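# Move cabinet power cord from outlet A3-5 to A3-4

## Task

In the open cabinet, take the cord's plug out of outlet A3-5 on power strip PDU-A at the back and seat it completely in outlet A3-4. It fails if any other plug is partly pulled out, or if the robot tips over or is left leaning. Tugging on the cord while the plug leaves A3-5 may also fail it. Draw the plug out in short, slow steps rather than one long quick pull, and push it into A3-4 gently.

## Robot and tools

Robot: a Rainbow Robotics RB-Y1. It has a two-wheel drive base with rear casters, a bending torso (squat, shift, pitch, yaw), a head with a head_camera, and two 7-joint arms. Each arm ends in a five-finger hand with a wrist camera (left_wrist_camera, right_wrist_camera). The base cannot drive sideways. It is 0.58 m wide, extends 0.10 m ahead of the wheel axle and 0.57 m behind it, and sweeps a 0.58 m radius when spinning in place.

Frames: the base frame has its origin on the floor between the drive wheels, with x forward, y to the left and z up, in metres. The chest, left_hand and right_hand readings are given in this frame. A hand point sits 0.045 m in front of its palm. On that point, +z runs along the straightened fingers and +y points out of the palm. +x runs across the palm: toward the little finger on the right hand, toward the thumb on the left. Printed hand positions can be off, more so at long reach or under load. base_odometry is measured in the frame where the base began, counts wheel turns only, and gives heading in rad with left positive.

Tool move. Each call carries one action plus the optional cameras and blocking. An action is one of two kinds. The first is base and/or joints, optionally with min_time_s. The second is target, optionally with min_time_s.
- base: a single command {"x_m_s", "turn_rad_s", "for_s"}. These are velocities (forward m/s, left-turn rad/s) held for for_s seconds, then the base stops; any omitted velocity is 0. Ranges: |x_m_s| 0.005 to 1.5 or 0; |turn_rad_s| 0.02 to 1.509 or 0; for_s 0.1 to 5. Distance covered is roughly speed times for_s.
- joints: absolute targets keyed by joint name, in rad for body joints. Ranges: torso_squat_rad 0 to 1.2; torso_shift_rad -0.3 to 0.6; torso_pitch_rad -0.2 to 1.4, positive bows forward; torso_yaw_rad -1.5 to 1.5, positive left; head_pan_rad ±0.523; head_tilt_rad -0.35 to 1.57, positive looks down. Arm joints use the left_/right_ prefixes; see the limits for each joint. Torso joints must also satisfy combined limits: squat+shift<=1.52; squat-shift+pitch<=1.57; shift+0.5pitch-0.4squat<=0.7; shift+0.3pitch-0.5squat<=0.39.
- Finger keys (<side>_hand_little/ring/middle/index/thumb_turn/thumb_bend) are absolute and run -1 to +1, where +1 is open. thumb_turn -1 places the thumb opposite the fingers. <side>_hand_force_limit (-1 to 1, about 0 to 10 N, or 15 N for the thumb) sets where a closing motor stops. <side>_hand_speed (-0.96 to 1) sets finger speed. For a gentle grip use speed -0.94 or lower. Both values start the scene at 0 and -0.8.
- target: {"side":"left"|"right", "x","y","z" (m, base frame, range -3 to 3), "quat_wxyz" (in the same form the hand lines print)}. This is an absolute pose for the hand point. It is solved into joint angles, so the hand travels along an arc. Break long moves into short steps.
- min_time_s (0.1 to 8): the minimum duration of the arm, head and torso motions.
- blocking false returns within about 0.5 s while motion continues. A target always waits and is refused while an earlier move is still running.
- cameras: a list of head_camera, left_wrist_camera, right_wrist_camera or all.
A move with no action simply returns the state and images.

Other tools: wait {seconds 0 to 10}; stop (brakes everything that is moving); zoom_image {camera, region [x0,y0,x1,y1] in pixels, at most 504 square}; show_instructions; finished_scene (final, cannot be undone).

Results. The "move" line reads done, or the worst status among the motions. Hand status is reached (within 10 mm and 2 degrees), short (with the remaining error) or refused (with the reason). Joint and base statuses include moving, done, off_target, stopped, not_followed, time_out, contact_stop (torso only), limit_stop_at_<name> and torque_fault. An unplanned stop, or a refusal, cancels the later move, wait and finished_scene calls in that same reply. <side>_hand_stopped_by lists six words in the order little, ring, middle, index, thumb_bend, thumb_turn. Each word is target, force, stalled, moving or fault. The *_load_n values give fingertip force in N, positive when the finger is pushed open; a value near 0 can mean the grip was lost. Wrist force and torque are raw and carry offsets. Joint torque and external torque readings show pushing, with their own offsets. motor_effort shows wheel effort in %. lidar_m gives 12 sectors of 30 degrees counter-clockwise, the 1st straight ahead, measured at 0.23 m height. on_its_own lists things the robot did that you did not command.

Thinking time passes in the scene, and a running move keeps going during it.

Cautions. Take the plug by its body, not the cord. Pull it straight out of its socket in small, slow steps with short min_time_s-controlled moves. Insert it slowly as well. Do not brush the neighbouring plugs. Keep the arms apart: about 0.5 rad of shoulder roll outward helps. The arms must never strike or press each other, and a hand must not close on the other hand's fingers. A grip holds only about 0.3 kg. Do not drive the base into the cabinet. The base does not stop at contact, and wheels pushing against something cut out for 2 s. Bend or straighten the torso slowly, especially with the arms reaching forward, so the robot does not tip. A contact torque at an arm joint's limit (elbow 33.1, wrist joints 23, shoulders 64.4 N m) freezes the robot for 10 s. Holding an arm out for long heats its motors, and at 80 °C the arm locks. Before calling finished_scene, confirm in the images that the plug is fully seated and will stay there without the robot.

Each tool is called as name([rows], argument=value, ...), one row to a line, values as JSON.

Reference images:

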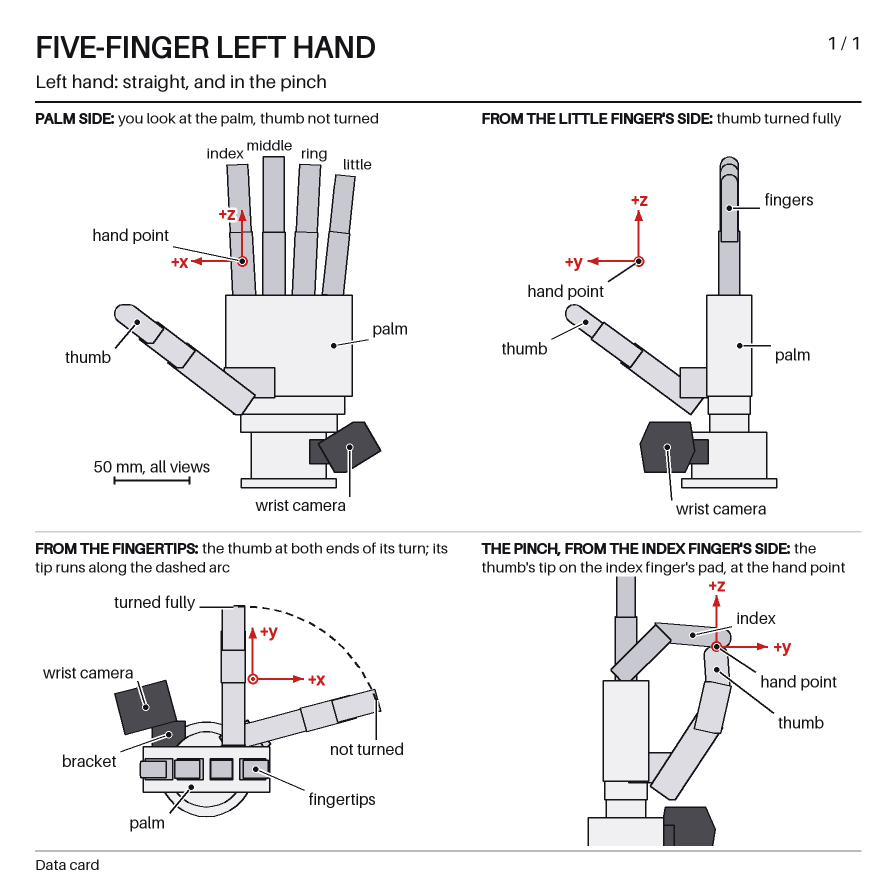

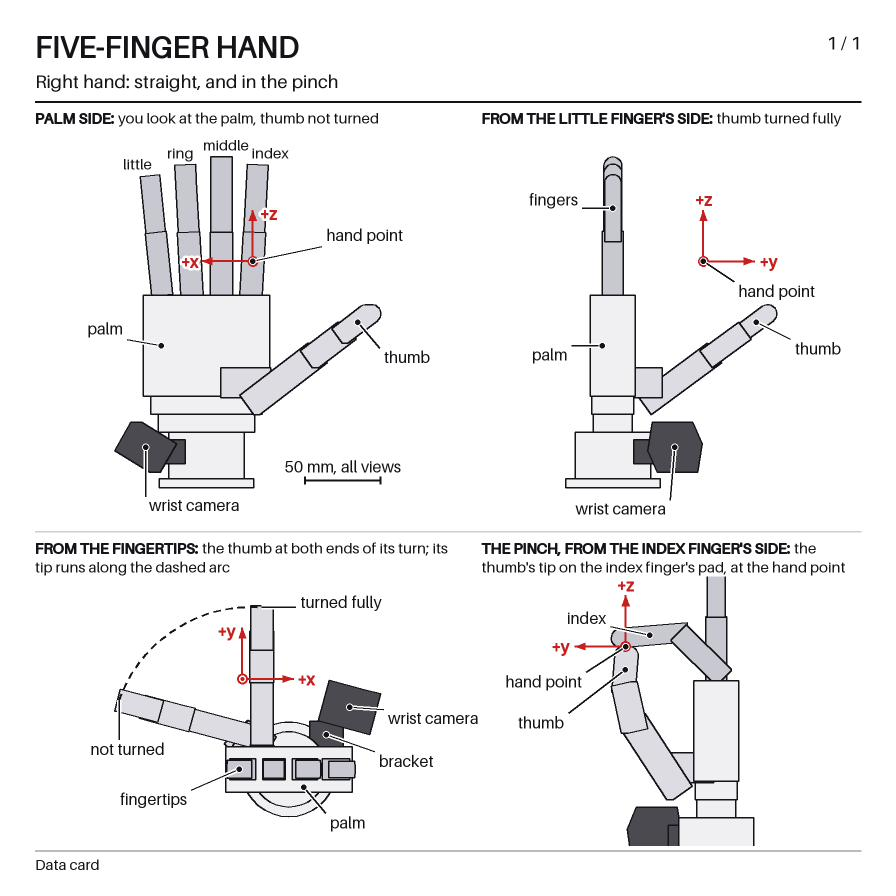

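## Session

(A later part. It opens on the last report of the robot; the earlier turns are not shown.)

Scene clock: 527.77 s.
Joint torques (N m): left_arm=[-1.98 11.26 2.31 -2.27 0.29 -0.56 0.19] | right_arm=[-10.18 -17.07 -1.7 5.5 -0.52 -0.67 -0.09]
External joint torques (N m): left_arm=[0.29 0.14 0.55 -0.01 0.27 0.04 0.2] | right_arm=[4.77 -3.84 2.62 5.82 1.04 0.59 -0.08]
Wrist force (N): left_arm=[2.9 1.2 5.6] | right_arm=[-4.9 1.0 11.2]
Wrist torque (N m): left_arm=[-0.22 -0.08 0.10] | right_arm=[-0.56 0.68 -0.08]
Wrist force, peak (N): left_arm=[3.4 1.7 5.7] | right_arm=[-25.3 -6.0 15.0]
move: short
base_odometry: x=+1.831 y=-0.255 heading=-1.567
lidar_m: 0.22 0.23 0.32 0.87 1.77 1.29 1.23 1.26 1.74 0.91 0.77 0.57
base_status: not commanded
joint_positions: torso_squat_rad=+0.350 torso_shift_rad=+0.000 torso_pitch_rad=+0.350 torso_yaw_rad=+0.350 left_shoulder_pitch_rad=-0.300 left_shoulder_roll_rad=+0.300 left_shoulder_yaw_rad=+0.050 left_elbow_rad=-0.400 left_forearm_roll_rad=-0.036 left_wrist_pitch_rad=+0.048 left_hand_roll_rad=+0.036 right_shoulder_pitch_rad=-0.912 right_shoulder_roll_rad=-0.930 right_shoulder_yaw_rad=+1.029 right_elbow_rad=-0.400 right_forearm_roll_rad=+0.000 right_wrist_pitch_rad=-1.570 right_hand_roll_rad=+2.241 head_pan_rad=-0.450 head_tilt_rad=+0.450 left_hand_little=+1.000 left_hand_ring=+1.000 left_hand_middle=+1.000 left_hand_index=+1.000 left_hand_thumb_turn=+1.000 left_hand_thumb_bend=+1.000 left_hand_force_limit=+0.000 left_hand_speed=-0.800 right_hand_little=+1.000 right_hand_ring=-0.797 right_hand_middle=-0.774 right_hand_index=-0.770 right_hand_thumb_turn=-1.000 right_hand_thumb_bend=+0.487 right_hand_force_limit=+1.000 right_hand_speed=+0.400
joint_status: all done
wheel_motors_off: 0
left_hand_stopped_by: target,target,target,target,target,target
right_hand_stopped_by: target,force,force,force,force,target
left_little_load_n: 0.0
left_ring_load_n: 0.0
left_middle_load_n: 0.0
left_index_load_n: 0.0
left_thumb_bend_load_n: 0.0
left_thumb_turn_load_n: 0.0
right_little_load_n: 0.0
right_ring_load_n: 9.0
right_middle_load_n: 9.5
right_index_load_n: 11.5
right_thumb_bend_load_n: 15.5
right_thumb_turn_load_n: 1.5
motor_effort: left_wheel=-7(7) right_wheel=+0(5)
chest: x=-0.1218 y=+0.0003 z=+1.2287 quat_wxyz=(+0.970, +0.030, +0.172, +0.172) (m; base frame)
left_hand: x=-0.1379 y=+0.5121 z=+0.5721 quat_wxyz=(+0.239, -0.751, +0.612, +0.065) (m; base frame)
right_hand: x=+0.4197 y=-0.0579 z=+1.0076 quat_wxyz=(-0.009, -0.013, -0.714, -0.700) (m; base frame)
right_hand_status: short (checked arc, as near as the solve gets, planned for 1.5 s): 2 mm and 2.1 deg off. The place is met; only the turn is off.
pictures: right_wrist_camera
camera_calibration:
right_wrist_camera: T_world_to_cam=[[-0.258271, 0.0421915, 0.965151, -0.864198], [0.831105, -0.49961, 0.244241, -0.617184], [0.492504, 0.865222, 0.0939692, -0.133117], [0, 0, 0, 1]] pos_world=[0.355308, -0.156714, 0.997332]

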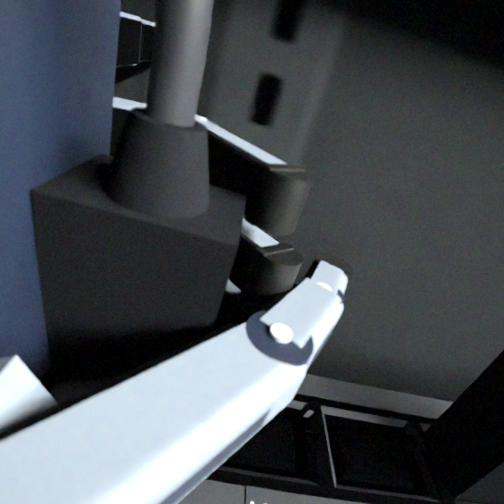

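move(joints={"right_hand_speed":1,"right_hand_index":-0.99,"right_hand_middle":-0.99,"right_hand_ring":-0.99}, cameras=[])

move(target={"side":"right","x":0.4175,"y":-0.059,"z":1.007,"quat_wxyz":[0,0,0.7071,0.7071]}, min_time_s=1.5, cameras=["right_wrist_camera"])

wait(seconds=4, cameras=["right_wrist_camera"])

Scene clock: 532.63 s.
Joint torques (N m): left_arm=[-1.96 10.94 2.26 -2.21 0.11 -0.6 0.14] | right_arm=[-10.29 -17.11 -1.67 5.51 -0.52 -0.39 -0.02]
External joint torques (N m): left_arm=[0.3 -0.19 0.5 0.05 0.1 0.01 0.15] | right_arm=[4.67 -3.87 2.66 5.83 1.04 0.87 -0.02]
Wrist force (N): left_arm=[2.7 1.3 5.4] | right_arm=[-4.7 0.4 12.0]
Wrist torque (N m): left_arm=[-0.20 -0.06 0.09] | right_arm=[-0.41 0.50 0.06]
Wrist force, peak (N): left_arm=[3.3 1.4 5.8] | right_arm=[-5.6 1.2 11.8]
move: off_target
base_odometry: x=+1.831 y=-0.255 heading=-1.567
lidar_m: 0.22 0.23 0.32 0.86 1.77 1.29 1.23 1.27 1.73 0.90 0.76 0.58
base_status: not commanded
joint_positions: torso_squat_rad=+0.350 torso_shift_rad=+0.000 torso_pitch_rad=+0.350 torso_yaw_rad=+0.350 left_shoulder_pitch_rad=-0.300 left_shoulder_roll_rad=+0.300 left_shoulder_yaw_rad=+0.050 left_elbow_rad=-0.400 left_forearm_roll_rad=-0.036 left_wrist_pitch_rad=+0.048 left_hand_roll_rad=+0.036 right_shoulder_pitch_rad=-0.912 right_shoulder_roll_rad=-0.930 right_shoulder_yaw_rad=+1.029 right_elbow_rad=-0.400 right_forearm_roll_rad=+0.000 right_wrist_pitch_rad=-1.570 right_hand_roll_rad=+2.241 head_pan_rad=-0.450 head_tilt_rad=+0.450 left_hand_little=+1.000 left_hand_ring=+1.000 left_hand_middle=+1.000 left_hand_index=+1.000 left_hand_thumb_turn=+1.000 left_hand_thumb_bend=+1.000 left_hand_force_limit=+0.000 left_hand_speed=-0.800 right_hand_little=+1.000 right_hand_ring=-0.815 right_hand_middle=-0.781 right_hand_index=-0.770 right_hand_thumb_turn=-1.000 right_hand_thumb_bend=+0.487 right_hand_force_limit=+1.000 right_hand_speed=+1.000
joint_status: right_hand_ring off_target (ended at -0.815, target -0.990); right_hand_middle off_target (ended at -0.781, target -0.990); right_hand_index off_target (ended at -0.770, target -0.990); the others done
wheel_motors_off: 0
left_hand_stopped_by: target,target,target,target,target,target
right_hand_stopped_by: target,force,force,force,force,target
left_little_load_n: 0.0
left_ring_load_n: 0.0
left_middle_load_n: 0.0
left_index_load_n: 0.0
left_thumb_bend_load_n: 0.0
left_thumb_turn_load_n: 0.0
right_little_load_n: 0.0
right_ring_load_n: 18.0
right_middle_load_n: 13.5
right_index_load_n: 10.5
right_thumb_bend_load_n: 16.0
right_thumb_turn_load_n: 1.5
motor_effort: left_wheel=-7(7) right_wheel=+0(1)
chest: x=-0.1218 y=+0.0003 z=+1.2287 quat_wxyz=(+0.970, +0.030, +0.172, +0.172) (m; base frame)
left_hand: x=-0.1379 y=+0.5121 z=+0.5721 quat_wxyz=(+0.239, -0.751, +0.612, +0.065) (m; base frame)
right_hand: x=+0.4197 y=-0.0579 z=+1.0076 quat_wxyz=(-0.008, -0.013, -0.714, -0.700) (m; base frame)
pictures: none
No camera images: "cameras" was empty.

Scene clock: 534.47 s.
Joint torques (N m): left_arm=[-1.79 10.7 2.24 -2.33 0.25 -0.68 0.28] | right_arm=[-6.24 -18.97 -4 2 0.41 -3.8 1.37]
External joint torques (N m): left_arm=[0.47 -0.42 0.48 -0.07 0.24 -0.08 0.29] | right_arm=[8.64 -5.71 0.4 2.35 1.96 -2.54 1.38]
Wrist force (N): left_arm=[3.0 1.1 5.4] | right_arm=[-19.6 -4.7 13.4]
Wrist torque (N m): left_arm=[-0.19 -0.08 0.12] | right_arm=[-0.81 1.16 -0.25]
Wrist force, peak (N): left_arm=[3.2 1.5 5.7] | right_arm=[-23.1 -5.4 12.0]
move: done
base_odometry: x=+1.831 y=-0.255 heading=-1.567
lidar_m: 0.22 0.24 0.32 0.86 1.77 1.29 1.22 1.27 1.73 0.91 0.77 0.58
base_status: not commanded
joint_positions: torso_squat_rad=+0.350 torso_shift_rad=+0.000 torso_pitch_rad=+0.350 torso_yaw_rad=+0.350 left_shoulder_pitch_rad=-0.300 left_shoulder_roll_rad=+0.300 left_shoulder_yaw_rad=+0.050 left_elbow_rad=-0.400 left_forearm_roll_rad=-0.036 left_wrist_pitch_rad=+0.048 left_hand_roll_rad=+0.036 right_shoulder_pitch_rad=-0.907 right_shoulder_roll_rad=-0.935 right_shoulder_yaw_rad=+1.028 right_elbow_rad=-0.414 right_forearm_roll_rad=-0.001 right_wrist_pitch_rad=-1.569 right_hand_roll_rad=+2.244 head_pan_rad=-0.450 head_tilt_rad=+0.450 left_hand_little=+1.000 left_hand_ring=+1.000 left_hand_middle=+1.000 left_hand_index=+1.000 left_hand_thumb_turn=+1.000 left_hand_thumb_bend=+1.000 left_hand_force_limit=+0.000 left_hand_speed=-0.800 right_hand_little=+1.000 right_hand_ring=-0.815 right_hand_middle=-0.781 right_hand_index=-0.770 right_hand_thumb_turn=-1.000 right_hand_thumb_bend=+0.487 right_hand_force_limit=+1.000 right_hand_speed=+1.000
joint_status: all done
wheel_motors_off: 0
left_hand_stopped_by: target,target,target,target,target,target
right_hand_stopped_by: target,force,force,force,force,target
left_little_load_n: 0.0
left_ring_load_n: -0.5
left_middle_load_n: 0.0
left_index_load_n: 0.0
left_thumb_bend_load_n: 0.0
left_thumb_turn_load_n: 0.0
right_little_load_n: 0.0
right_ring_load_n: 15.0
right_middle_load_n: 13.0
right_index_load_n: 9.0
right_thumb_bend_load_n: 15.5
right_thumb_turn_load_n: 1.5
motor_effort: left_wheel=-6(7) right_wheel=+1(1)
chest: x=-0.1218 y=+0.0003 z=+1.2287 quat_wxyz=(+0.970, +0.030, +0.172, +0.172) (m; base frame)
left_hand: x=-0.1379 y=+0.5121 z=+0.5721 quat_wxyz=(+0.239, -0.751, +0.613, +0.065) (m; base frame)
right_hand: x=+0.4175 y=-0.0577 z=+1.0082 quat_wxyz=(-0.007, -0.011, -0.713, -0.701) (m; base frame)
right_hand_status: reached (checked arc, as near as the solve gets, planned for 1.5 s): 2 mm and 1.7 deg off.
pictures: right_wrist_camera
camera_calibration:
right_wrist_camera: T_world_to_cam=[[-0.259522, 0.0372414, 0.965019, -0.865019], [0.83357, -0.495945, 0.243311, -0.61525], [0.487658, 0.867555, 0.0976653, -0.133805], [0, 0, 0, 1]] pos_world=[0.353613, -0.156833, 0.997525]

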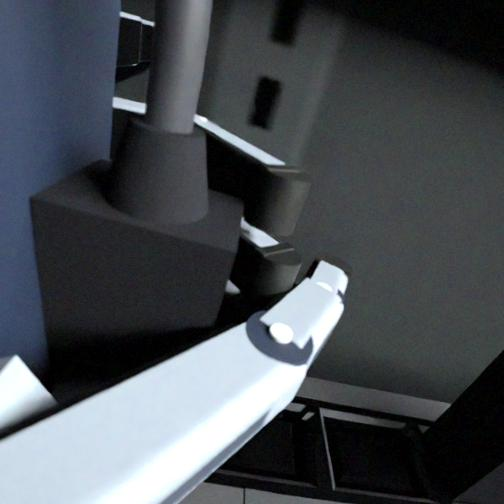

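Scene clock: 538.47 s.
Joint torques (N m): left_arm=[-1.67 10.9 2.48 -2.28 0.17 -0.69 0.25] | right_arm=[-6.41 -18.61 -3.81 2.01 0.4 -3.77 1.36]
External joint torques (N m): left_arm=[0.59 -0.23 0.73 -0.01 0.16 -0.08 0.26] | right_arm=[8.48 -5.35 0.59 2.36 1.96 -2.51 1.37]
Wrist force (N): left_arm=[2.9 1.1 5.3] | right_arm=[-19.6 -5.2 13.9]
Wrist torque (N m): left_arm=[-0.20 -0.05 0.12] | right_arm=[-0.80 1.25 -0.27]
Wrist force, peak (N): left_arm=[3.0 1.6 5.9] | right_arm=[-20.7 -4.6 14.3]
base_odometry: x=+1.831 y=-0.255 heading=-1.567
lidar_m: 0.22 0.23 0.33 0.87 1.77 1.29 1.22 1.26 1.73 0.90 0.77 0.57
base_status: not commanded
joint_positions: torso_squat_rad=+0.350 torso_shift_rad=+0.000 torso_pitch_rad=+0.350 torso_yaw_rad=+0.350 left_shoulder_pitch_rad=-0.300 left_shoulder_roll_rad=+0.300 left_shoulder_yaw_rad=+0.050 left_elbow_rad=-0.400 left_forearm_roll_rad=-0.036 left_wrist_pitch_rad=+0.048 left_hand_roll_rad=+0.036 right_shoulder_pitch_rad=-0.907 right_shoulder_roll_rad=-0.935 right_shoulder_yaw_rad=+1.028 right_elbow_rad=-0.414 right_forearm_roll_rad=-0.001 right_wrist_pitch_rad=-1.569 right_hand_roll_rad=+2.244 head_pan_rad=-0.450 head_tilt_rad=+0.450 left_hand_little=+1.000 left_hand_ring=+1.000 left_hand_middle=+1.000 left_hand_index=+1.000 left_hand_thumb_turn=+1.000 left_hand_thumb_bend=+1.000 left_hand_force_limit=+0.000 left_hand_speed=-0.800 right_hand_little=+1.000 right_hand_ring=-0.815 right_hand_middle=-0.781 right_hand_index=-0.770 right_hand_thumb_turn=-1.000 right_hand_thumb_bend=+0.487 right_hand_force_limit=+1.000 right_hand_speed=+1.000
joint_status: all done
wheel_motors_off: 0
left_hand_stopped_by: target,target,target,target,target,target
right_hand_stopped_by: target,force,force,force,force,target
left_little_load_n: 0.0
left_ring_load_n: 0.0
left_middle_load_n: 0.0
left_index_load_n: 0.0
left_thumb_bend_load_n: 0.0
left_thumb_turn_load_n: -0.5
right_little_load_n: 0.0
right_ring_load_n: 14.5
right_middle_load_n: 13.0
right_index_load_n: 9.0
right_thumb_bend_load_n: 16.0
right_thumb_turn_load_n: 1.5
motor_effort: left_wheel=-6(7) right_wheel=+1(1)
chest: x=-0.1218 y=+0.0003 z=+1.2287 quat_wxyz=(+0.970, +0.030, +0.172, +0.172) (m; base frame)
left_hand: x=-0.1379 y=+0.5121 z=+0.5721 quat_wxyz=(+0.239, -0.751, +0.613, +0.065) (m; base frame)
right_hand: x=+0.4175 y=-0.0577 z=+1.0082 quat_wxyz=(-0.007, -0.011, -0.713, -0.701) (m; base frame)
right_hand_status: reached (checked arc, as near as the solve gets, planned for 1.5 s): 2 mm and 1.7 deg off.
wait: 4.00 s; at rest by 0.27 s
pictures: right_wrist_camera
camera_calibration:
right_wrist_camera: T_world_to_cam=[[-0.259522, 0.0372414, 0.965019, -0.865019], [0.83357, -0.495945, 0.243311, -0.61525], [0.487658, 0.867555, 0.0976653, -0.133805], [0, 0, 0, 1]] pos_world=[0.353613, -0.156833, 0.997525]

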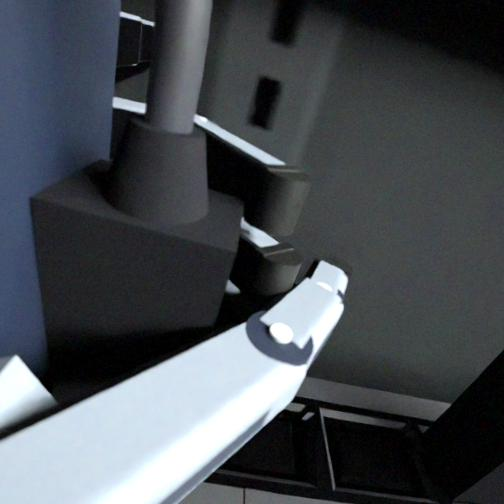

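move(joints={"right_hand_thumb_bend": 0.8}, cameras=["right_wrist_camera"])

move(joints={"right_hand_index": -0.35, "right_hand_middle": -0.35, "right_hand_ring": -0.35}, cameras=["right_wrist_camera"])

Scene clock: 548.90 s.
Joint torques (N m): left_arm=[-2.04 10.84 1.79 -2.14 0.09 -0.54 0.11] | right_arm=[-6.2 -19.04 -3.99 2.08 0.29 -3.83 1.37]
External joint torques (N m): left_arm=[0.22 -0.29 0.03 0.12 0.08 0.07 0.12] | right_arm=[8.69 -5.78 0.41 2.43 1.84 -2.58 1.38]
Wrist force (N): left_arm=[3.2 1.6 5.6] | right_arm=[-19.5 -4.7 14.6]
Wrist torque (N m): left_arm=[-0.16 -0.11 0.11] | right_arm=[-0.77 0.97 -0.21]
Wrist force, peak (N): left_arm=[3.1 1.5 5.8] | right_arm=[-20.3 -4.9 14.8]
move: done
base_odometry: x=+1.831 y=-0.255 heading=-1.567
lidar_m: 0.22 0.23 0.32 0.86 1.77 1.29 1.23 1.27 1.73 0.91 0.76 0.59
base_status: not commanded
joint_positions: torso_squat_rad=+0.350 torso_shift_rad=+0.000 torso_pitch_rad=+0.350 torso_yaw_rad=+0.350 left_shoulder_pitch_rad=-0.300 left_shoulder_roll_rad=+0.300 left_shoulder_yaw_rad=+0.050 left_elbow_rad=-0.400 left_forearm_roll_rad=-0.036 left_wrist_pitch_rad=+0.048 left_hand_roll_rad=+0.036 right_shoulder_pitch_rad=-0.907 right_shoulder_roll_rad=-0.935 right_shoulder_yaw_rad=+1.028 right_elbow_rad=-0.414 right_forearm_roll_rad=-0.001 right_wrist_pitch_rad=-1.569 right_hand_roll_rad=+2.244 head_pan_rad=-0.450 head_tilt_rad=+0.450 left_hand_little=+1.000 left_hand_ring=+1.000 left_hand_middle=+1.000 left_hand_index=+1.000 left_hand_thumb_turn=+1.000 left_hand_thumb_bend=+1.000 left_hand_force_limit=+0.000 left_hand_speed=-0.800 right_hand_little=+1.000 right_hand_ring=-0.815 right_hand_middle=-0.781 right_hand_index=-0.770 right_hand_thumb_turn=-1.000 right_hand_thumb_bend=+0.800 right_hand_force_limit=+1.000 right_hand_speed=+1.000
joint_status: all done
wheel_motors_off: 0
left_hand_stopped_by: target,target,target,target,target,target
right_hand_stopped_by: target,force,force,force,target,target
left_little_load_n: 0.0
left_ring_load_n: 0.0
left_middle_load_n: 0.0
left_index_load_n: 0.0
left_thumb_bend_load_n: 0.0
left_thumb_turn_load_n: 0.0
right_little_load_n: 0.0
right_ring_load_n: 14.5
right_middle_load_n: 7.5
right_index_load_n: 8.5
right_thumb_bend_load_n: 0.0
right_thumb_turn_load_n: 0.0
motor_effort: left_wheel=-6(6) right_wheel=+1(1)
chest: x=-0.1217 y=+0.0003 z=+1.2287 quat_wxyz=(+0.970, +0.030, +0.172, +0.172) (m; base frame)
left_hand: x=-0.1379 y=+0.5121 z=+0.5721 quat_wxyz=(+0.239, -0.751, +0.613, +0.065) (m; base frame)
right_hand: x=+0.4175 y=-0.0577 z=+1.0082 quat_wxyz=(-0.007, -0.011, -0.713, -0.701) (m; base frame)
pictures: right_wrist_camera
camera_calibration:
right_wrist_camera: T_world_to_cam=[[-0.259522, 0.0372414, 0.965019, -0.865019], [0.83357, -0.495945, 0.243311, -0.61525], [0.487658, 0.867555, 0.0976653, -0.133805], [0, 0, 0, 1]] pos_world=[0.353613, -0.156833, 0.997525]

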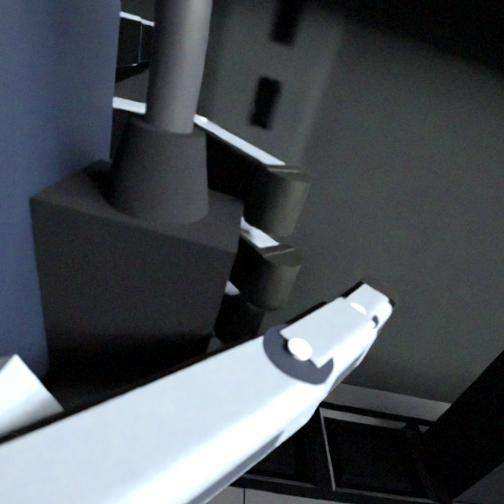

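Scene clock: 549.77 s.
Joint torques (N m): left_arm=[-2.05 10.7 2.27 -2.02 0.3 -0.62 0.15] | right_arm=[-13.45 -14.15 -4.06 0.13 -1.62 -1.68 0.37]
External joint torques (N m): left_arm=[0.21 -0.43 0.51 0.25 0.29 -0.01 0.16] | right_arm=[1.4 -0.86 0.34 0.47 -0.06 -0.42 0.38]
Wrist force (N): left_arm=[2.6 1.3 5.5] | right_arm=[-4.8 -7.9 -4.0]
Wrist torque (N m): left_arm=[-0.19 0.00 0.09] | right_arm=[-0.36 0.91 -0.36]
Wrist force, peak (N): left_arm=[3.2 1.4 5.9] | right_arm=[-19.4 -4.6 14.7]
move: done
base_odometry: x=+1.831 y=-0.255 heading=-1.567
lidar_m: 0.22 0.22 0.32 0.86 1.77 1.29 1.22 1.28 1.72 0.91 0.78 0.58
base_status: not commanded
joint_positions: torso_squat_rad=+0.350 torso_shift_rad=+0.000 torso_pitch_rad=+0.350 torso_yaw_rad=+0.350 left_shoulder_pitch_rad=-0.300 left_shoulder_roll_rad=+0.300 left_shoulder_yaw_rad=+0.050 left_elbow_rad=-0.400 left_forearm_roll_rad=-0.036 left_wrist_pitch_rad=+0.048 left_hand_roll_rad=+0.036 right_shoulder_pitch_rad=-0.905 right_shoulder_roll_rad=-0.936 right_shoulder_yaw_rad=+1.028 right_elbow_rad=-0.413 right_forearm_roll_rad=+0.000 right_wrist_pitch_rad=-1.570 right_hand_roll_rad=+2.244 head_pan_rad=-0.450 head_tilt_rad=+0.450 left_hand_little=+1.000 left_hand_ring=+1.000 left_hand_middle=+1.000 left_hand_index=+1.000 left_hand_thumb_turn=+1.000 left_hand_thumb_bend=+1.000 left_hand_force_limit=+0.000 left_hand_speed=-0.800 right_hand_little=+1.000 right_hand_ring=-0.350 right_hand_middle=-0.350 right_hand_index=-0.350 right_hand_thumb_turn=-1.000 right_hand_thumb_bend=+0.800 right_hand_force_limit=+1.000 right_hand_speed=+1.000
joint_status: all done
wheel_motors_off: 0
left_hand_stopped_by: target,target,target,target,target,target
right_hand_stopped_by: target,target,target,target,target,target
left_little_load_n: 0.0
left_ring_load_n: 0.0
left_middle_load_n: 0.0
left_index_load_n: 0.0
left_thumb_bend_load_n: 0.0
left_thumb_turn_load_n: 0.0
right_little_load_n: 0.0
right_ring_load_n: 0.0
right_middle_load_n: 0.0
right_index_load_n: 0.0
right_thumb_bend_load_n: 0.0
right_thumb_turn_load_n: 0.0
motor_effort: left_wheel=-7(7) right_wheel=+8(9)
chest: x=-0.1218 y=+0.0002 z=+1.2287 quat_wxyz=(+0.970, +0.030, +0.172, +0.171) (m; base frame)
left_hand: x=-0.1377 y=+0.5120 z=+0.5722 quat_wxyz=(+0.239, -0.750, +0.613, +0.065) (m; base frame)
right_hand: x=+0.4171 y=-0.0589 z=+1.0074 quat_wxyz=(-0.007, -0.012, -0.713, -0.701) (m; base frame)
pictures: right_wrist_camera
camera_calibration:
right_wrist_camera: T_world_to_cam=[[-0.258635, 0.0393707, 0.965172, -0.864659], [0.833265, -0.496347, 0.243535, -0.61546], [0.488649, 0.867231, 0.0955664, -0.130776], [0, 0, 0, 1]] pos_world=[0.353114, -0.158027, 0.996929]

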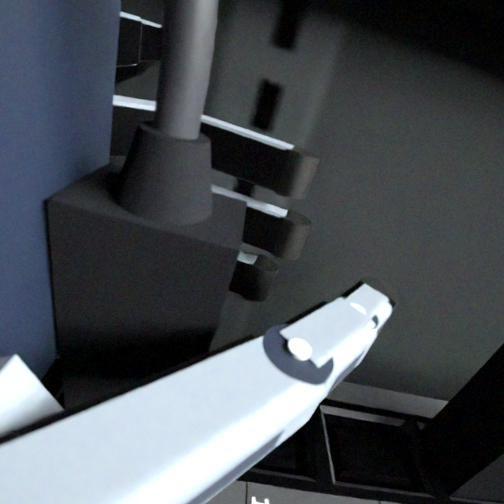

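move(target={"side":"right","x":0.4175,"y":-0.059,"z":1.002,"quat_wxyz":[0,0,0.7071,0.7071]}, min_time_s=1.5)

move(target={"side":"right","x":0.432,"y":-0.059,"z":1.002,"quat_wxyz":[0,0,0.7071,0.7071]}, min_time_s=1.5, cameras=["right_wrist_camera"])

move(target={"side":"right","x":0.432,"y":-0.059,"z":1.0085,"quat_wxyz":[0,0,0.7071,0.7071]}, min_time_s=1.5, cameras=["right_wrist_camera"])

Scene clock: 558.90 s.
Joint torques (N m): left_arm=[-1.91 10.79 2.27 -2.34 0.19 -0.53 0.13] | right_arm=[-13.76 -11.28 -3.22 0.31 -1.6 -1.59 0.45]
External joint torques (N m): left_arm=[0.35 -0.34 0.51 -0.07 0.18 0.08 0.14] | right_arm=[1.07 1.93 1.05 0.61 -0.05 -0.32 0.45]
Wrist force (N): left_arm=[2.9 1.6 5.7] | right_arm=[-4.7 -7.8 -3.8]
Wrist torque (N m): left_arm=[-0.16 -0.06 0.09] | right_arm=[-0.39 0.92 -0.37]
Wrist force, peak (N): left_arm=[3.3 1.5 5.8] | right_arm=[-4.8 -8.7 -5.5]
move: short
base_odometry: x=+1.831 y=-0.255 heading=-1.567
lidar_m: 0.22 0.23 0.32 0.86 1.78 1.29 1.22 1.27 1.73 0.90 0.76 0.58
base_status: not commanded
joint_positions: torso_squat_rad=+0.350 torso_shift_rad=+0.000 torso_pitch_rad=+0.350 torso_yaw_rad=+0.350 left_shoulder_pitch_rad=-0.300 left_shoulder_roll_rad=+0.300 left_shoulder_yaw_rad=+0.050 left_elbow_rad=-0.400 left_forearm_roll_rad=-0.036 left_wrist_pitch_rad=+0.048 left_hand_roll_rad=+0.036 right_shoulder_pitch_rad=-0.904 right_shoulder_roll_rad=-0.924 right_shoulder_yaw_rad=+1.030 right_elbow_rad=-0.394 right_forearm_roll_rad=+0.000 right_wrist_pitch_rad=-1.570 right_hand_roll_rad=+2.250 head_pan_rad=-0.450 head_tilt_rad=+0.450 left_hand_little=+1.000 left_hand_ring=+1.000 left_hand_middle=+1.000 left_hand_index=+1.000 left_hand_thumb_turn=+1.000 left_hand_thumb_bend=+1.000 left_hand_force_limit=+0.000 left_hand_speed=-0.800 right_hand_little=+1.000 right_hand_ring=-0.350 right_hand_middle=-0.350 right_hand_index=-0.350 right_hand_thumb_turn=-1.000 right_hand_thumb_bend=+0.800 right_hand_force_limit=+1.000 right_hand_speed=+1.000
joint_status: all done
wheel_motors_off: 0
left_hand_stopped_by: target,target,target,target,target,target
right_hand_stopped_by: target,target,target,target,target,target
left_little_load_n: 0.0
left_ring_load_n: 0.0
left_middle_load_n: 0.0
left_index_load_n: 0.0
left_thumb_bend_load_n: 0.0
left_thumb_turn_load_n: 0.0
right_little_load_n: 0.0
right_ring_load_n: 0.0
right_middle_load_n: 0.0
right_index_load_n: 0.0
right_thumb_bend_load_n: 0.0
right_thumb_turn_load_n: 0.0
motor_effort: left_wheel=-6(7) right_wheel=+8(8)
chest: x=-0.1218 y=+0.0002 z=+1.2287 quat_wxyz=(+0.970, +0.030, +0.172, +0.171) (m; base frame)
left_hand: x=-0.1377 y=+0.5120 z=+0.5722 quat_wxyz=(+0.239, -0.750, +0.613, +0.065) (m; base frame)
right_hand: x=+0.4173 y=-0.0589 z=+1.0026 quat_wxyz=(-0.009, -0.015, -0.715, -0.699) (m; base frame)
right_hand_status: short (checked arc, as near as the solve gets, planned for 1.5 s): 1 mm and 2.4 deg off. The place is met; only the turn is off.
pictures: none

Scene clock: 560.73 s.
Joint torques (N m): left_arm=[-1.77 10.91 2.38 -2.23 0.22 -0.49 0.13] | right_arm=[-16.74 -11.02 -2.88 0.32 -1.87 -1.73 -0.48]
External joint torques (N m): left_arm=[0.49 -0.22 0.62 0.03 0.21 0.12 0.14] | right_arm=[-1.43 2 1.04 0.46 -0.29 -0.48 -0.47]
Wrist force (N): left_arm=[2.9 1.2 5.2] | right_arm=[-3.7 -7.5 -3.8]
Wrist torque (N m): left_arm=[-0.20 -0.08 0.10] | right_arm=[-0.30 0.76 -0.42]
Wrist force, peak (N): left_arm=[3.1 1.5 5.7] | right_arm=[-5.7 -8.9 -3.5]
move: short
base_odometry: x=+1.831 y=-0.255 heading=-1.567
lidar_m: 0.22 0.23 0.31 0.86 1.78 1.29 1.22 1.27 1.72 0.90 0.77 0.58
base_status: not commanded
joint_positions: torso_squat_rad=+0.350 torso_shift_rad=+0.000 torso_pitch_rad=+0.350 torso_yaw_rad=+0.350 left_shoulder_pitch_rad=-0.300 left_shoulder_roll_rad=+0.300 left_shoulder_yaw_rad=+0.050 left_elbow_rad=-0.400 left_forearm_roll_rad=-0.036 left_wrist_pitch_rad=+0.048 left_hand_roll_rad=+0.036 right_shoulder_pitch_rad=-0.939 right_shoulder_roll_rad=-0.903 right_shoulder_yaw_rad=+1.039 right_elbow_rad=-0.326 right_forearm_roll_rad=+0.002 right_wrist_pitch_rad=-1.570 right_hand_roll_rad=+2.225 head_pan_rad=-0.450 head_tilt_rad=+0.450 left_hand_little=+1.000 left_hand_ring=+1.000 left_hand_middle=+1.000 left_hand_index=+1.000 left_hand_thumb_turn=+1.000 left_hand_thumb_bend=+1.000 left_hand_force_limit=+0.000 left_hand_speed=-0.800 right_hand_little=+1.000 right_hand_ring=-0.350 right_hand_middle=-0.350 right_hand_index=-0.350 right_hand_thumb_turn=-1.000 right_hand_thumb_bend=+0.800 right_hand_force_limit=+1.000 right_hand_speed=+1.000
joint_status: all done
wheel_motors_off: 0
left_hand_stopped_by: target,target,target,target,target,target
right_hand_stopped_by: target,target,target,target,target,target
left_little_load_n: 0.0
left_ring_load_n: 0.0
left_middle_load_n: 0.0
left_index_load_n: 0.0
left_thumb_bend_load_n: 0.0
left_thumb_turn_load_n: 0.0
right_little_load_n: 0.0
right_ring_load_n: 0.0
right_middle_load_n: 0.0
right_index_load_n: 0.0
right_thumb_bend_load_n: 0.0
right_thumb_turn_load_n: 0.0
motor_effort: left_wheel=-6(7) right_wheel=+8(8)
chest: x=-0.1218 y=+0.0002 z=+1.2287 quat_wxyz=(+0.970, +0.030, +0.172, +0.171) (m; base frame)
left_hand: x=-0.1377 y=+0.5120 z=+0.5722 quat_wxyz=(+0.239, -0.750, +0.613, +0.065) (m; base frame)
right_hand: x=+0.4316 y=-0.0590 z=+1.0023 quat_wxyz=(-0.016, -0.028, -0.722, -0.691) (m; base frame)
right_hand_status: short (checked arc, as near as the solve gets, planned for 1.5 s): 1 mm and 4.4 deg off. The place is met; only the turn is off.
pictures: right_wrist_camera
camera_calibration:
right_wrist_camera: T_world_to_cam=[[-0.246791, 0.072731, 0.966336, -0.860311], [0.817606, -0.519669, 0.24792, -0.625344], [0.520206, 0.851266, 0.0687841, -0.124994], [0, 0, 0, 1]] pos_world=[0.363991, -0.155997, 0.994982]

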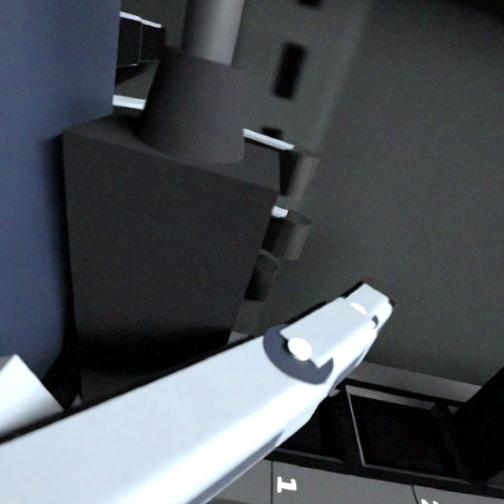

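Scene clock: 562.57 s.
Joint torques (N m): left_arm=[-2.19 11.1 2.05 -2.14 0.12 -0.47 0.14] | right_arm=[-18.52 -16.71 -6.38 -0.64 -3.58 -1.79 -0.27]
External joint torques (N m): left_arm=[0.08 -0.03 0.29 0.12 0.11 0.13 0.14] | right_arm=[-3.17 -3.6 -2.29 -0.45 -2 -0.55 -0.26]
Wrist force (N): left_arm=[3.1 1.5 5.3] | right_arm=[-3.1 -15.6 -1.6]
Wrist torque (N m): left_arm=[-0.17 -0.11 0.09] | right_arm=[-0.80 0.80 -0.43]
Wrist force, peak (N): left_arm=[2.9 1.3 6.1] | right_arm=[-3.2 -16.3 -1.7]
move: short
base_odometry: x=+1.831 y=-0.255 heading=-1.567
lidar_m: 0.22 0.23 0.32 0.86 1.77 1.29 1.22 1.28 1.73 0.90 0.76 0.58
base_status: not commanded
joint_positions: torso_squat_rad=+0.350 torso_shift_rad=+0.000 torso_pitch_rad=+0.350 torso_yaw_rad=+0.350 left_shoulder_pitch_rad=-0.300 left_shoulder_roll_rad=+0.300 left_shoulder_yaw_rad=+0.050 left_elbow_rad=-0.400 left_forearm_roll_rad=-0.036 left_wrist_pitch_rad=+0.048 left_hand_roll_rad=+0.036 right_shoulder_pitch_rad=-0.940 right_shoulder_roll_rad=-0.916 right_shoulder_yaw_rad=+1.039 right_elbow_rad=-0.351 right_forearm_roll_rad=+0.001 right_wrist_pitch_rad=-1.570 right_hand_roll_rad=+2.219 head_pan_rad=-0.450 head_tilt_rad=+0.450 left_hand_little=+1.000 left_hand_ring=+1.000 left_hand_middle=+1.000 left_hand_index=+1.000 left_hand_thumb_turn=+1.000 left_hand_thumb_bend=+1.000 left_hand_force_limit=+0.000 left_hand_speed=-0.800 right_hand_little=+1.000 right_hand_ring=-0.350 right_hand_middle=-0.350 right_hand_index=-0.350 right_hand_thumb_turn=-1.000 right_hand_thumb_bend=+0.800 right_hand_force_limit=+1.000 right_hand_speed=+1.000
joint_status: all done
wheel_motors_off: 0
left_hand_stopped_by: target,target,target,target,target,target
right_hand_stopped_by: target,target,target,target,target,target
left_little_load_n: 0.0
left_ring_load_n: 0.0
left_middle_load_n: 0.0
left_index_load_n: 0.0
left_thumb_bend_load_n: 0.0
left_thumb_turn_load_n: 0.0
right_little_load_n: 0.0
right_ring_load_n: 0.0
right_middle_load_n: 0.0
right_index_load_n: 0.0
right_thumb_bend_load_n: 0.0
right_thumb_turn_load_n: 0.0
motor_effort: left_wheel=-5(7) right_wheel=+8(8)
chest: x=-0.1218 y=+0.0002 z=+1.2287 quat_wxyz=(+0.970, +0.030, +0.172, +0.171) (m; base frame)
left_hand: x=-0.1377 y=+0.5120 z=+0.5722 quat_wxyz=(+0.239, -0.750, +0.613, +0.065) (m; base frame)
right_hand: x=+0.4311 y=-0.0586 z=+1.0081 quat_wxyz=(-0.013, -0.023, -0.719, -0.694) (m; base frame)
right_hand_status: short (checked arc, as near as the solve gets, planned for 1.5 s): 1 mm and 3.7 deg off. The place is met; only the turn is off.
pictures: right_wrist_camera
camera_calibration:
right_wrist_camera: T_world_to_cam=[[-0.249165, 0.0631862, 0.966398, -0.865676], [0.822693, -0.51268, 0.245634, -0.625597], [0.510974, 0.856251, 0.075759, -0.12823], [0, 0, 0, 1]] pos_world=[0.3645, -0.156235, 0.99997]

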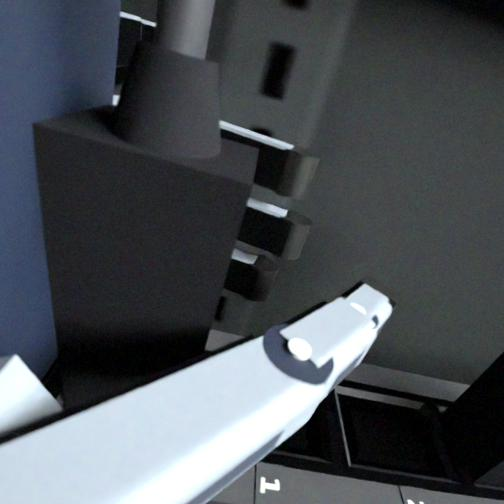

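move(joints={"right_hand_index": -1, "right_hand_middle": -1, "right_hand_ring": -1})

move(joints={"right_hand_thumb_bend": -0.5}, cameras=["right_wrist_camera"])

Scene clock: 566.13 s.
Joint torques (N m): left_arm=[-1.77 10.57 2.59 -2.18 0.19 -0.5 0.25] | right_arm=[-17.45 -18.02 -5.76 1.5 -3.7 -2.58 0.19]
External joint torques (N m): left_arm=[0.5 -0.56 0.83 0.08 0.18 0.11 0.26] | right_arm=[-2.11 -4.91 -1.67 1.71 -2.12 -1.34 0.17]
Wrist force (N): left_arm=[2.8 1.6 5.6] | right_arm=[-5.4 -16.4 6.1]
Wrist torque (N m): left_arm=[-0.16 -0.06 0.11] | right_arm=[-1.43 0.64 -0.20]
Wrist force, peak (N): left_arm=[3.3 1.3 5.8] | right_arm=[-7.1 -17.0 10.1]
move: off_target
base_odometry: x=+1.831 y=-0.255 heading=-1.567
lidar_m: 0.23 0.24 0.32 0.87 1.77 1.28 1.22 1.28 1.74 0.91 0.77 0.58
base_status: not commanded
joint_positions: torso_squat_rad=+0.350 torso_shift_rad=+0.000 torso_pitch_rad=+0.350 torso_yaw_rad=+0.350 left_shoulder_pitch_rad=-0.300 left_shoulder_roll_rad=+0.300 left_shoulder_yaw_rad=+0.050 left_elbow_rad=-0.400 left_forearm_roll_rad=-0.036 left_wrist_pitch_rad=+0.048 left_hand_roll_rad=+0.036 right_shoulder_pitch_rad=-0.941 right_shoulder_roll_rad=-0.916 right_shoulder_yaw_rad=+1.039 right_elbow_rad=-0.351 right_forearm_roll_rad=+0.001 right_wrist_pitch_rad=-1.570 right_hand_roll_rad=+2.219 head_pan_rad=-0.450 head_tilt_rad=+0.450 left_hand_little=+1.000 left_hand_ring=+1.000 left_hand_middle=+1.000 left_hand_index=+1.000 left_hand_thumb_turn=+1.000 left_hand_thumb_bend=+1.000 left_hand_force_limit=+0.000 left_hand_speed=-0.800 right_hand_little=+1.000 right_hand_ring=-0.803 right_hand_middle=-0.775 right_hand_index=-0.737 right_hand_thumb_turn=-1.000 right_hand_thumb_bend=+0.800 right_hand_force_limit=+1.000 right_hand_speed=+1.000
joint_status: right_hand_ring off_target (ended at -0.803, target -1.000); right_hand_middle off_target (ended at -0.775, target -1.000); right_hand_index off_target (ended at -0.737, target -1.000)
wheel_motors_off: 0
left_hand_stopped_by: target,target,target,target,target,target
right_hand_stopped_by: target,force,force,force,target,target
left_little_load_n: 0.0
left_ring_load_n: 0.0
left_middle_load_n: 0.0
left_index_load_n: 0.0
left_thumb_bend_load_n: 0.0
left_thumb_turn_load_n: 0.0
right_little_load_n: 0.0
right_ring_load_n: 19.5
right_middle_load_n: 13.0
right_index_load_n: 7.0
right_thumb_bend_load_n: 0.0
right_thumb_turn_load_n: 0.0
motor_effort: left_wheel=-5(6) right_wheel=+6(8)
chest: x=-0.1218 y=+0.0003 z=+1.2287 quat_wxyz=(+0.970, +0.030, +0.172, +0.171) (m; base frame)
left_hand: x=-0.1378 y=+0.5121 z=+0.5721 quat_wxyz=(+0.239, -0.750, +0.613, +0.065) (m; base frame)
right_hand: x=+0.4310 y=-0.0581 z=+1.0082 quat_wxyz=(-0.013, -0.023, -0.719, -0.694) (m; base frame)
pictures: none

Scene clock: 567.17 s.
Joint torques (N m): left_arm=[-1.81 11.17 2.5 -2.24 0.01 -0.59 0.07] | right_arm=[-17.37 -17.87 -5.65 1.32 -3.65 -2.45 0.33]
External joint torques (N m): left_arm=[0.46 0.04 0.74 0.02 0 0.02 0.08] | right_arm=[-2.03 -4.77 -1.56 1.51 -2.07 -1.22 0.34]
Wrist force (N): left_arm=[3.3 1.7 5.6] | right_arm=[-5.5 -16.3 6.7]
Wrist torque (N m): left_arm=[-0.14 -0.12 0.10] | right_arm=[-1.48 0.69 -0.23]
Wrist force, peak (N): left_arm=[3.3 1.7 5.6] | right_arm=[-5.5 -16.9 7.7]
move: off_target
base_odometry: x=+1.831 y=-0.255 heading=-1.567
lidar_m: 0.22 0.23 0.31 0.86 1.76 1.29 1.23 1.26 1.73 0.91 0.77 0.58
base_status: not commanded
joint_positions: torso_squat_rad=+0.350 torso_shift_rad=+0.000 torso_pitch_rad=+0.350 torso_yaw_rad=+0.350 left_shoulder_pitch_rad=-0.300 left_shoulder_roll_rad=+0.300 left_shoulder_yaw_rad=+0.050 left_elbow_rad=-0.400 left_forearm_roll_rad=-0.036 left_wrist_pitch_rad=+0.048 left_hand_roll_rad=+0.036 right_shoulder_pitch_rad=-0.941 right_shoulder_roll_rad=-0.916 right_shoulder_yaw_rad=+1.039 right_elbow_rad=-0.351 right_forearm_roll_rad=+0.001 right_wrist_pitch_rad=-1.570 right_hand_roll_rad=+2.219 head_pan_rad=-0.450 head_tilt_rad=+0.450 left_hand_little=+1.000 left_hand_ring=+1.000 left_hand_middle=+1.000 left_hand_index=+1.000 left_hand_thumb_turn=+1.000 left_hand_thumb_bend=+1.000 left_hand_force_limit=+0.000 left_hand_speed=-0.800 right_hand_little=+1.000 right_hand_ring=-0.803 right_hand_middle=-0.775 right_hand_index=-0.737 right_hand_thumb_turn=-1.000 right_hand_thumb_bend=+0.469 right_hand_force_limit=+1.000 right_hand_speed=+1.000
joint_status: right_hand_thumb_bend off_target (ended at +0.469, target -0.500)
wheel_motors_off: 0
left_hand_stopped_by: target,target,target,target,target,target
right_hand_stopped_by: target,force,force,force,force,target
left_little_load_n: 0.0
left_ring_load_n: 0.0
left_middle_load_n: 0.0
left_index_load_n: 0.0
left_thumb_bend_load_n: 0.0
left_thumb_turn_load_n: 0.0
right_little_load_n: 0.0
right_ring_load_n: 19.0
right_middle_load_n: 13.5
right_index_load_n: 7.0
right_thumb_bend_load_n: 22.0
right_thumb_turn_load_n: 2.5
motor_effort: left_wheel=-5(6) right_wheel=+5(6)
chest: x=-0.1218 y=+0.0003 z=+1.2287 quat_wxyz=(+0.970, +0.030, +0.172, +0.171) (m; base frame)
left_hand: x=-0.1378 y=+0.5121 z=+0.5721 quat_wxyz=(+0.239, -0.750, +0.613, +0.065) (m; base frame)
right_hand: x=+0.4311 y=-0.0581 z=+1.0082 quat_wxyz=(-0.013, -0.023, -0.719, -0.694) (m; base frame)
pictures: right_wrist_camera
camera_calibration:
right_wrist_camera: T_world_to_cam=[[-0.24908, 0.0624926, 0.966465, -0.865906], [0.823061, -0.512275, 0.245246, -0.625077], [0.510421, 0.856545, 0.0761623, -0.128727], [0, 0, 0, 1]] pos_world=[0.364501, -0.155838, 0.999969]

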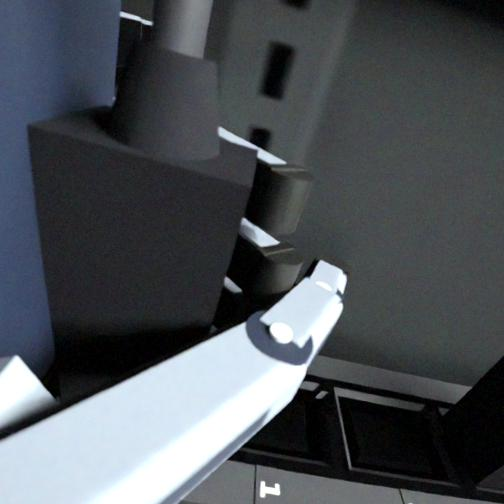

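move(target={"side":"right","x":0.428,"y":-0.059,"z":1.0105,"quat_wxyz":[0,0,0.7071,0.7071]}, min_time_s=1.5)

move(target={"side":"right","x":0.424,"y":-0.059,"z":1.0105,"quat_wxyz":[0,0,0.7071,0.7071]}, min_time_s=1.5, cameras=["right_wrist_camera"])

Scene clock: 571.27 s.
Joint torques (N m): left_arm=[-1.52 10.63 2.34 -2.19 0.16 -0.56 0.2] | right_arm=[-13.03 -17.98 -6.58 -4.19 -1.76 -10.58 2.45]
External joint torques (N m): left_arm=[0.7 -0.51 0.58 0.06 0.15 0.04 0.2] | right_arm=[2.18 -4.79 -2.35 -3.95 -0.18 -9.34 2.46]
Wrist force (N): left_arm=[3.0 1.4 5.4] | right_arm=[-37.1 -29.2 15.4]
Wrist torque (N m): left_arm=[-0.18 -0.09 0.10] | right_arm=[-2.09 1.49 -0.84]
Wrist force, peak (N): left_arm=[2.8 1.4 5.9] | right_arm=[-37.8 -29.6 15.7]
move: short
base_odometry: x=+1.831 y=-0.255 heading=-1.567
lidar_m: 0.22 0.23 0.32 0.87 1.77 1.28 1.22 1.28 1.74 0.90 0.76 0.57
base_status: not commanded
joint_positions: torso_squat_rad=+0.350 torso_shift_rad=+0.001 torso_pitch_rad=+0.351 torso_yaw_rad=+0.350 left_shoulder_pitch_rad=-0.300 left_shoulder_roll_rad=+0.300 left_shoulder_yaw_rad=+0.050 left_elbow_rad=-0.400 left_forearm_roll_rad=-0.036 left_wrist_pitch_rad=+0.048 left_hand_roll_rad=+0.036 right_shoulder_pitch_rad=-0.933 right_shoulder_roll_rad=-0.927 right_shoulder_yaw_rad=+1.035 right_elbow_rad=-0.376 right_forearm_roll_rad=+0.000 right_wrist_pitch_rad=-1.568 right_hand_roll_rad=+2.223 head_pan_rad=-0.450 head_tilt_rad=+0.450 left_hand_little=+1.000 left_hand_ring=+1.000 left_hand_middle=+1.000 left_hand_index=+1.000 left_hand_thumb_turn=+1.000 left_hand_thumb_bend=+1.000 left_hand_force_limit=+0.000 left_hand_speed=-0.800 right_hand_little=+1.000 right_hand_ring=-0.803 right_hand_middle=-0.775 right_hand_index=-0.737 right_hand_thumb_turn=-1.000 right_hand_thumb_bend=+0.469 right_hand_force_limit=+1.000 right_hand_speed=+1.000
joint_status: all done
wheel_motors_off: 0
left_hand_stopped_by: target,target,target,target,target,target
right_hand_stopped_by: target,force,force,force,force,target
left_little_load_n: 0.0
left_ring_load_n: 0.0
left_middle_load_n: 0.0
left_index_load_n: 0.0
left_thumb_bend_load_n: 0.0
left_thumb_turn_load_n: -0.5
right_little_load_n: 0.0
right_ring_load_n: 20.5
right_middle_load_n: 13.5
right_index_load_n: 7.0
right_thumb_bend_load_n: 21.5
right_thumb_turn_load_n: 3.5
motor_effort: left_wheel=-5(5) right_wheel=-1(6)
chest: x=-0.1211 y=+0.0003 z=+1.2286 quat_wxyz=(+0.970, +0.030, +0.172, +0.172) (m; base frame)
left_hand: x=-0.1379 y=+0.5121 z=+0.5721 quat_wxyz=(+0.239, -0.750, +0.613, +0.065) (m; base frame)
right_hand: x=+0.4285 y=-0.0583 z=+1.0096 quat_wxyz=(-0.011, -0.019, -0.717, -0.697) (m; base frame)
right_hand_status: short (checked arc, as near as the solve gets, planned for 1.5 s): 1 mm and 3.0 deg off. The place is met; only the turn is off.
pictures: none

Scene clock: 573.10 s.
Joint torques (N m): left_arm=[-1.79 10.75 2.38 -2.07 0.13 -0.59 0.09] | right_arm=[-13.94 -20.3 -8.19 -2.57 -2.4 -9.29 2.28]
External joint torques (N m): left_arm=[0.43 -0.38 0.62 0.18 0.12 0.01 0.09] | right_arm=[1.12 -7.05 -3.84 -2.27 -0.83 -8.05 2.29]
Wrist force (N): left_arm=[3.0 1.4 5.6] | right_arm=[-30.4 -27.9 15.9]
Wrist torque (N m): left_arm=[-0.19 -0.09 0.10] | right_arm=[-2.05 1.55 -0.54]
Wrist force, peak (N): left_arm=[3.0 1.7 5.8] | right_arm=[-48.8 -30.9 20.2]
move: short
base_odometry: x=+1.831 y=-0.255 heading=-1.567
lidar_m: 0.22 0.23 0.31 0.86 1.78 1.29 1.23 1.27 1.73 0.90 0.77 0.58
base_status: not commanded
joint_positions: torso_squat_rad=+0.350 torso_shift_rad=+0.001 torso_pitch_rad=+0.351 torso_yaw_rad=+0.351 left_shoulder_pitch_rad=-0.300 left_shoulder_roll_rad=+0.300 left_shoulder_yaw_rad=+0.050 left_elbow_rad=-0.400 left_forearm_roll_rad=-0.036 left_wrist_pitch_rad=+0.048 left_hand_roll_rad=+0.036 right_shoulder_pitch_rad=-0.922 right_shoulder_roll_rad=-0.935 right_shoulder_yaw_rad=+1.032 right_elbow_rad=-0.400 right_forearm_roll_rad=+0.000 right_wrist_pitch_rad=-1.568 right_hand_roll_rad=+2.230 head_pan_rad=-0.450 head_tilt_rad=+0.450 left_hand_little=+1.000 left_hand_ring=+1.000 left_hand_middle=+1.000 left_hand_index=+1.000 left_hand_thumb_turn=+1.000 left_hand_thumb_bend=+1.000 left_hand_force_limit=+0.000 left_hand_speed=-0.800 right_hand_little=+1.000 right_hand_ring=-0.802 right_hand_middle=-0.775 right_hand_index=-0.738 right_hand_thumb_turn=-1.000 right_hand_thumb_bend=+0.469 right_hand_force_limit=+1.000 right_hand_speed=+1.000
joint_status: all done
wheel_motors_off: 0
left_hand_stopped_by: target,target,target,target,target,target
right_hand_stopped_by: target,force,force,force,force,target
left_little_load_n: 0.0
left_ring_load_n: 0.0
left_middle_load_n: 0.0
left_index_load_n: 0.0
left_thumb_bend_load_n: 0.0
left_thumb_turn_load_n: 0.0
right_little_load_n: 0.0
right_ring_load_n: 16.0
right_middle_load_n: 11.0
right_index_load_n: 1.0
right_thumb_bend_load_n: 21.0
right_thumb_turn_load_n: 2.5
motor_effort: left_wheel=-7(7) right_wheel=-5(6)
chest: x=-0.1210 y=+0.0003 z=+1.2286 quat_wxyz=(+0.970, +0.030, +0.172, +0.172) (m; base frame)
left_hand: x=-0.1379 y=+0.5122 z=+0.5721 quat_wxyz=(+0.239, -0.750, +0.613, +0.066) (m; base frame)
right_hand: x=+0.4238 y=-0.0579 z=+1.0099 quat_wxyz=(-0.008, -0.015, -0.715, -0.699) (m; base frame)
right_hand_status: short (checked arc, as near as the solve gets, planned for 1.5 s): 1 mm and 2.3 deg off. The place is met; only the turn is off.
pictures: right_wrist_camera
camera_calibration:
right_wrist_camera: T_world_to_cam=[[-0.255309, 0.0452775, 0.965799, -0.867033], [0.83133, -0.499749, 0.243191, -0.620139], [0.493668, 0.864986, 0.08995, -0.131738], [0, 0, 0, 1]] pos_world=[0.359213, -0.156705, 1.00004]

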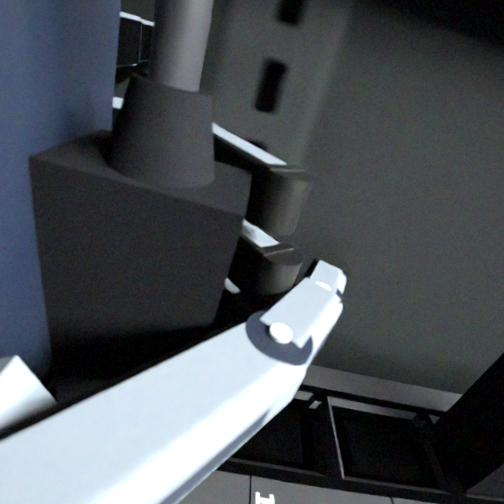

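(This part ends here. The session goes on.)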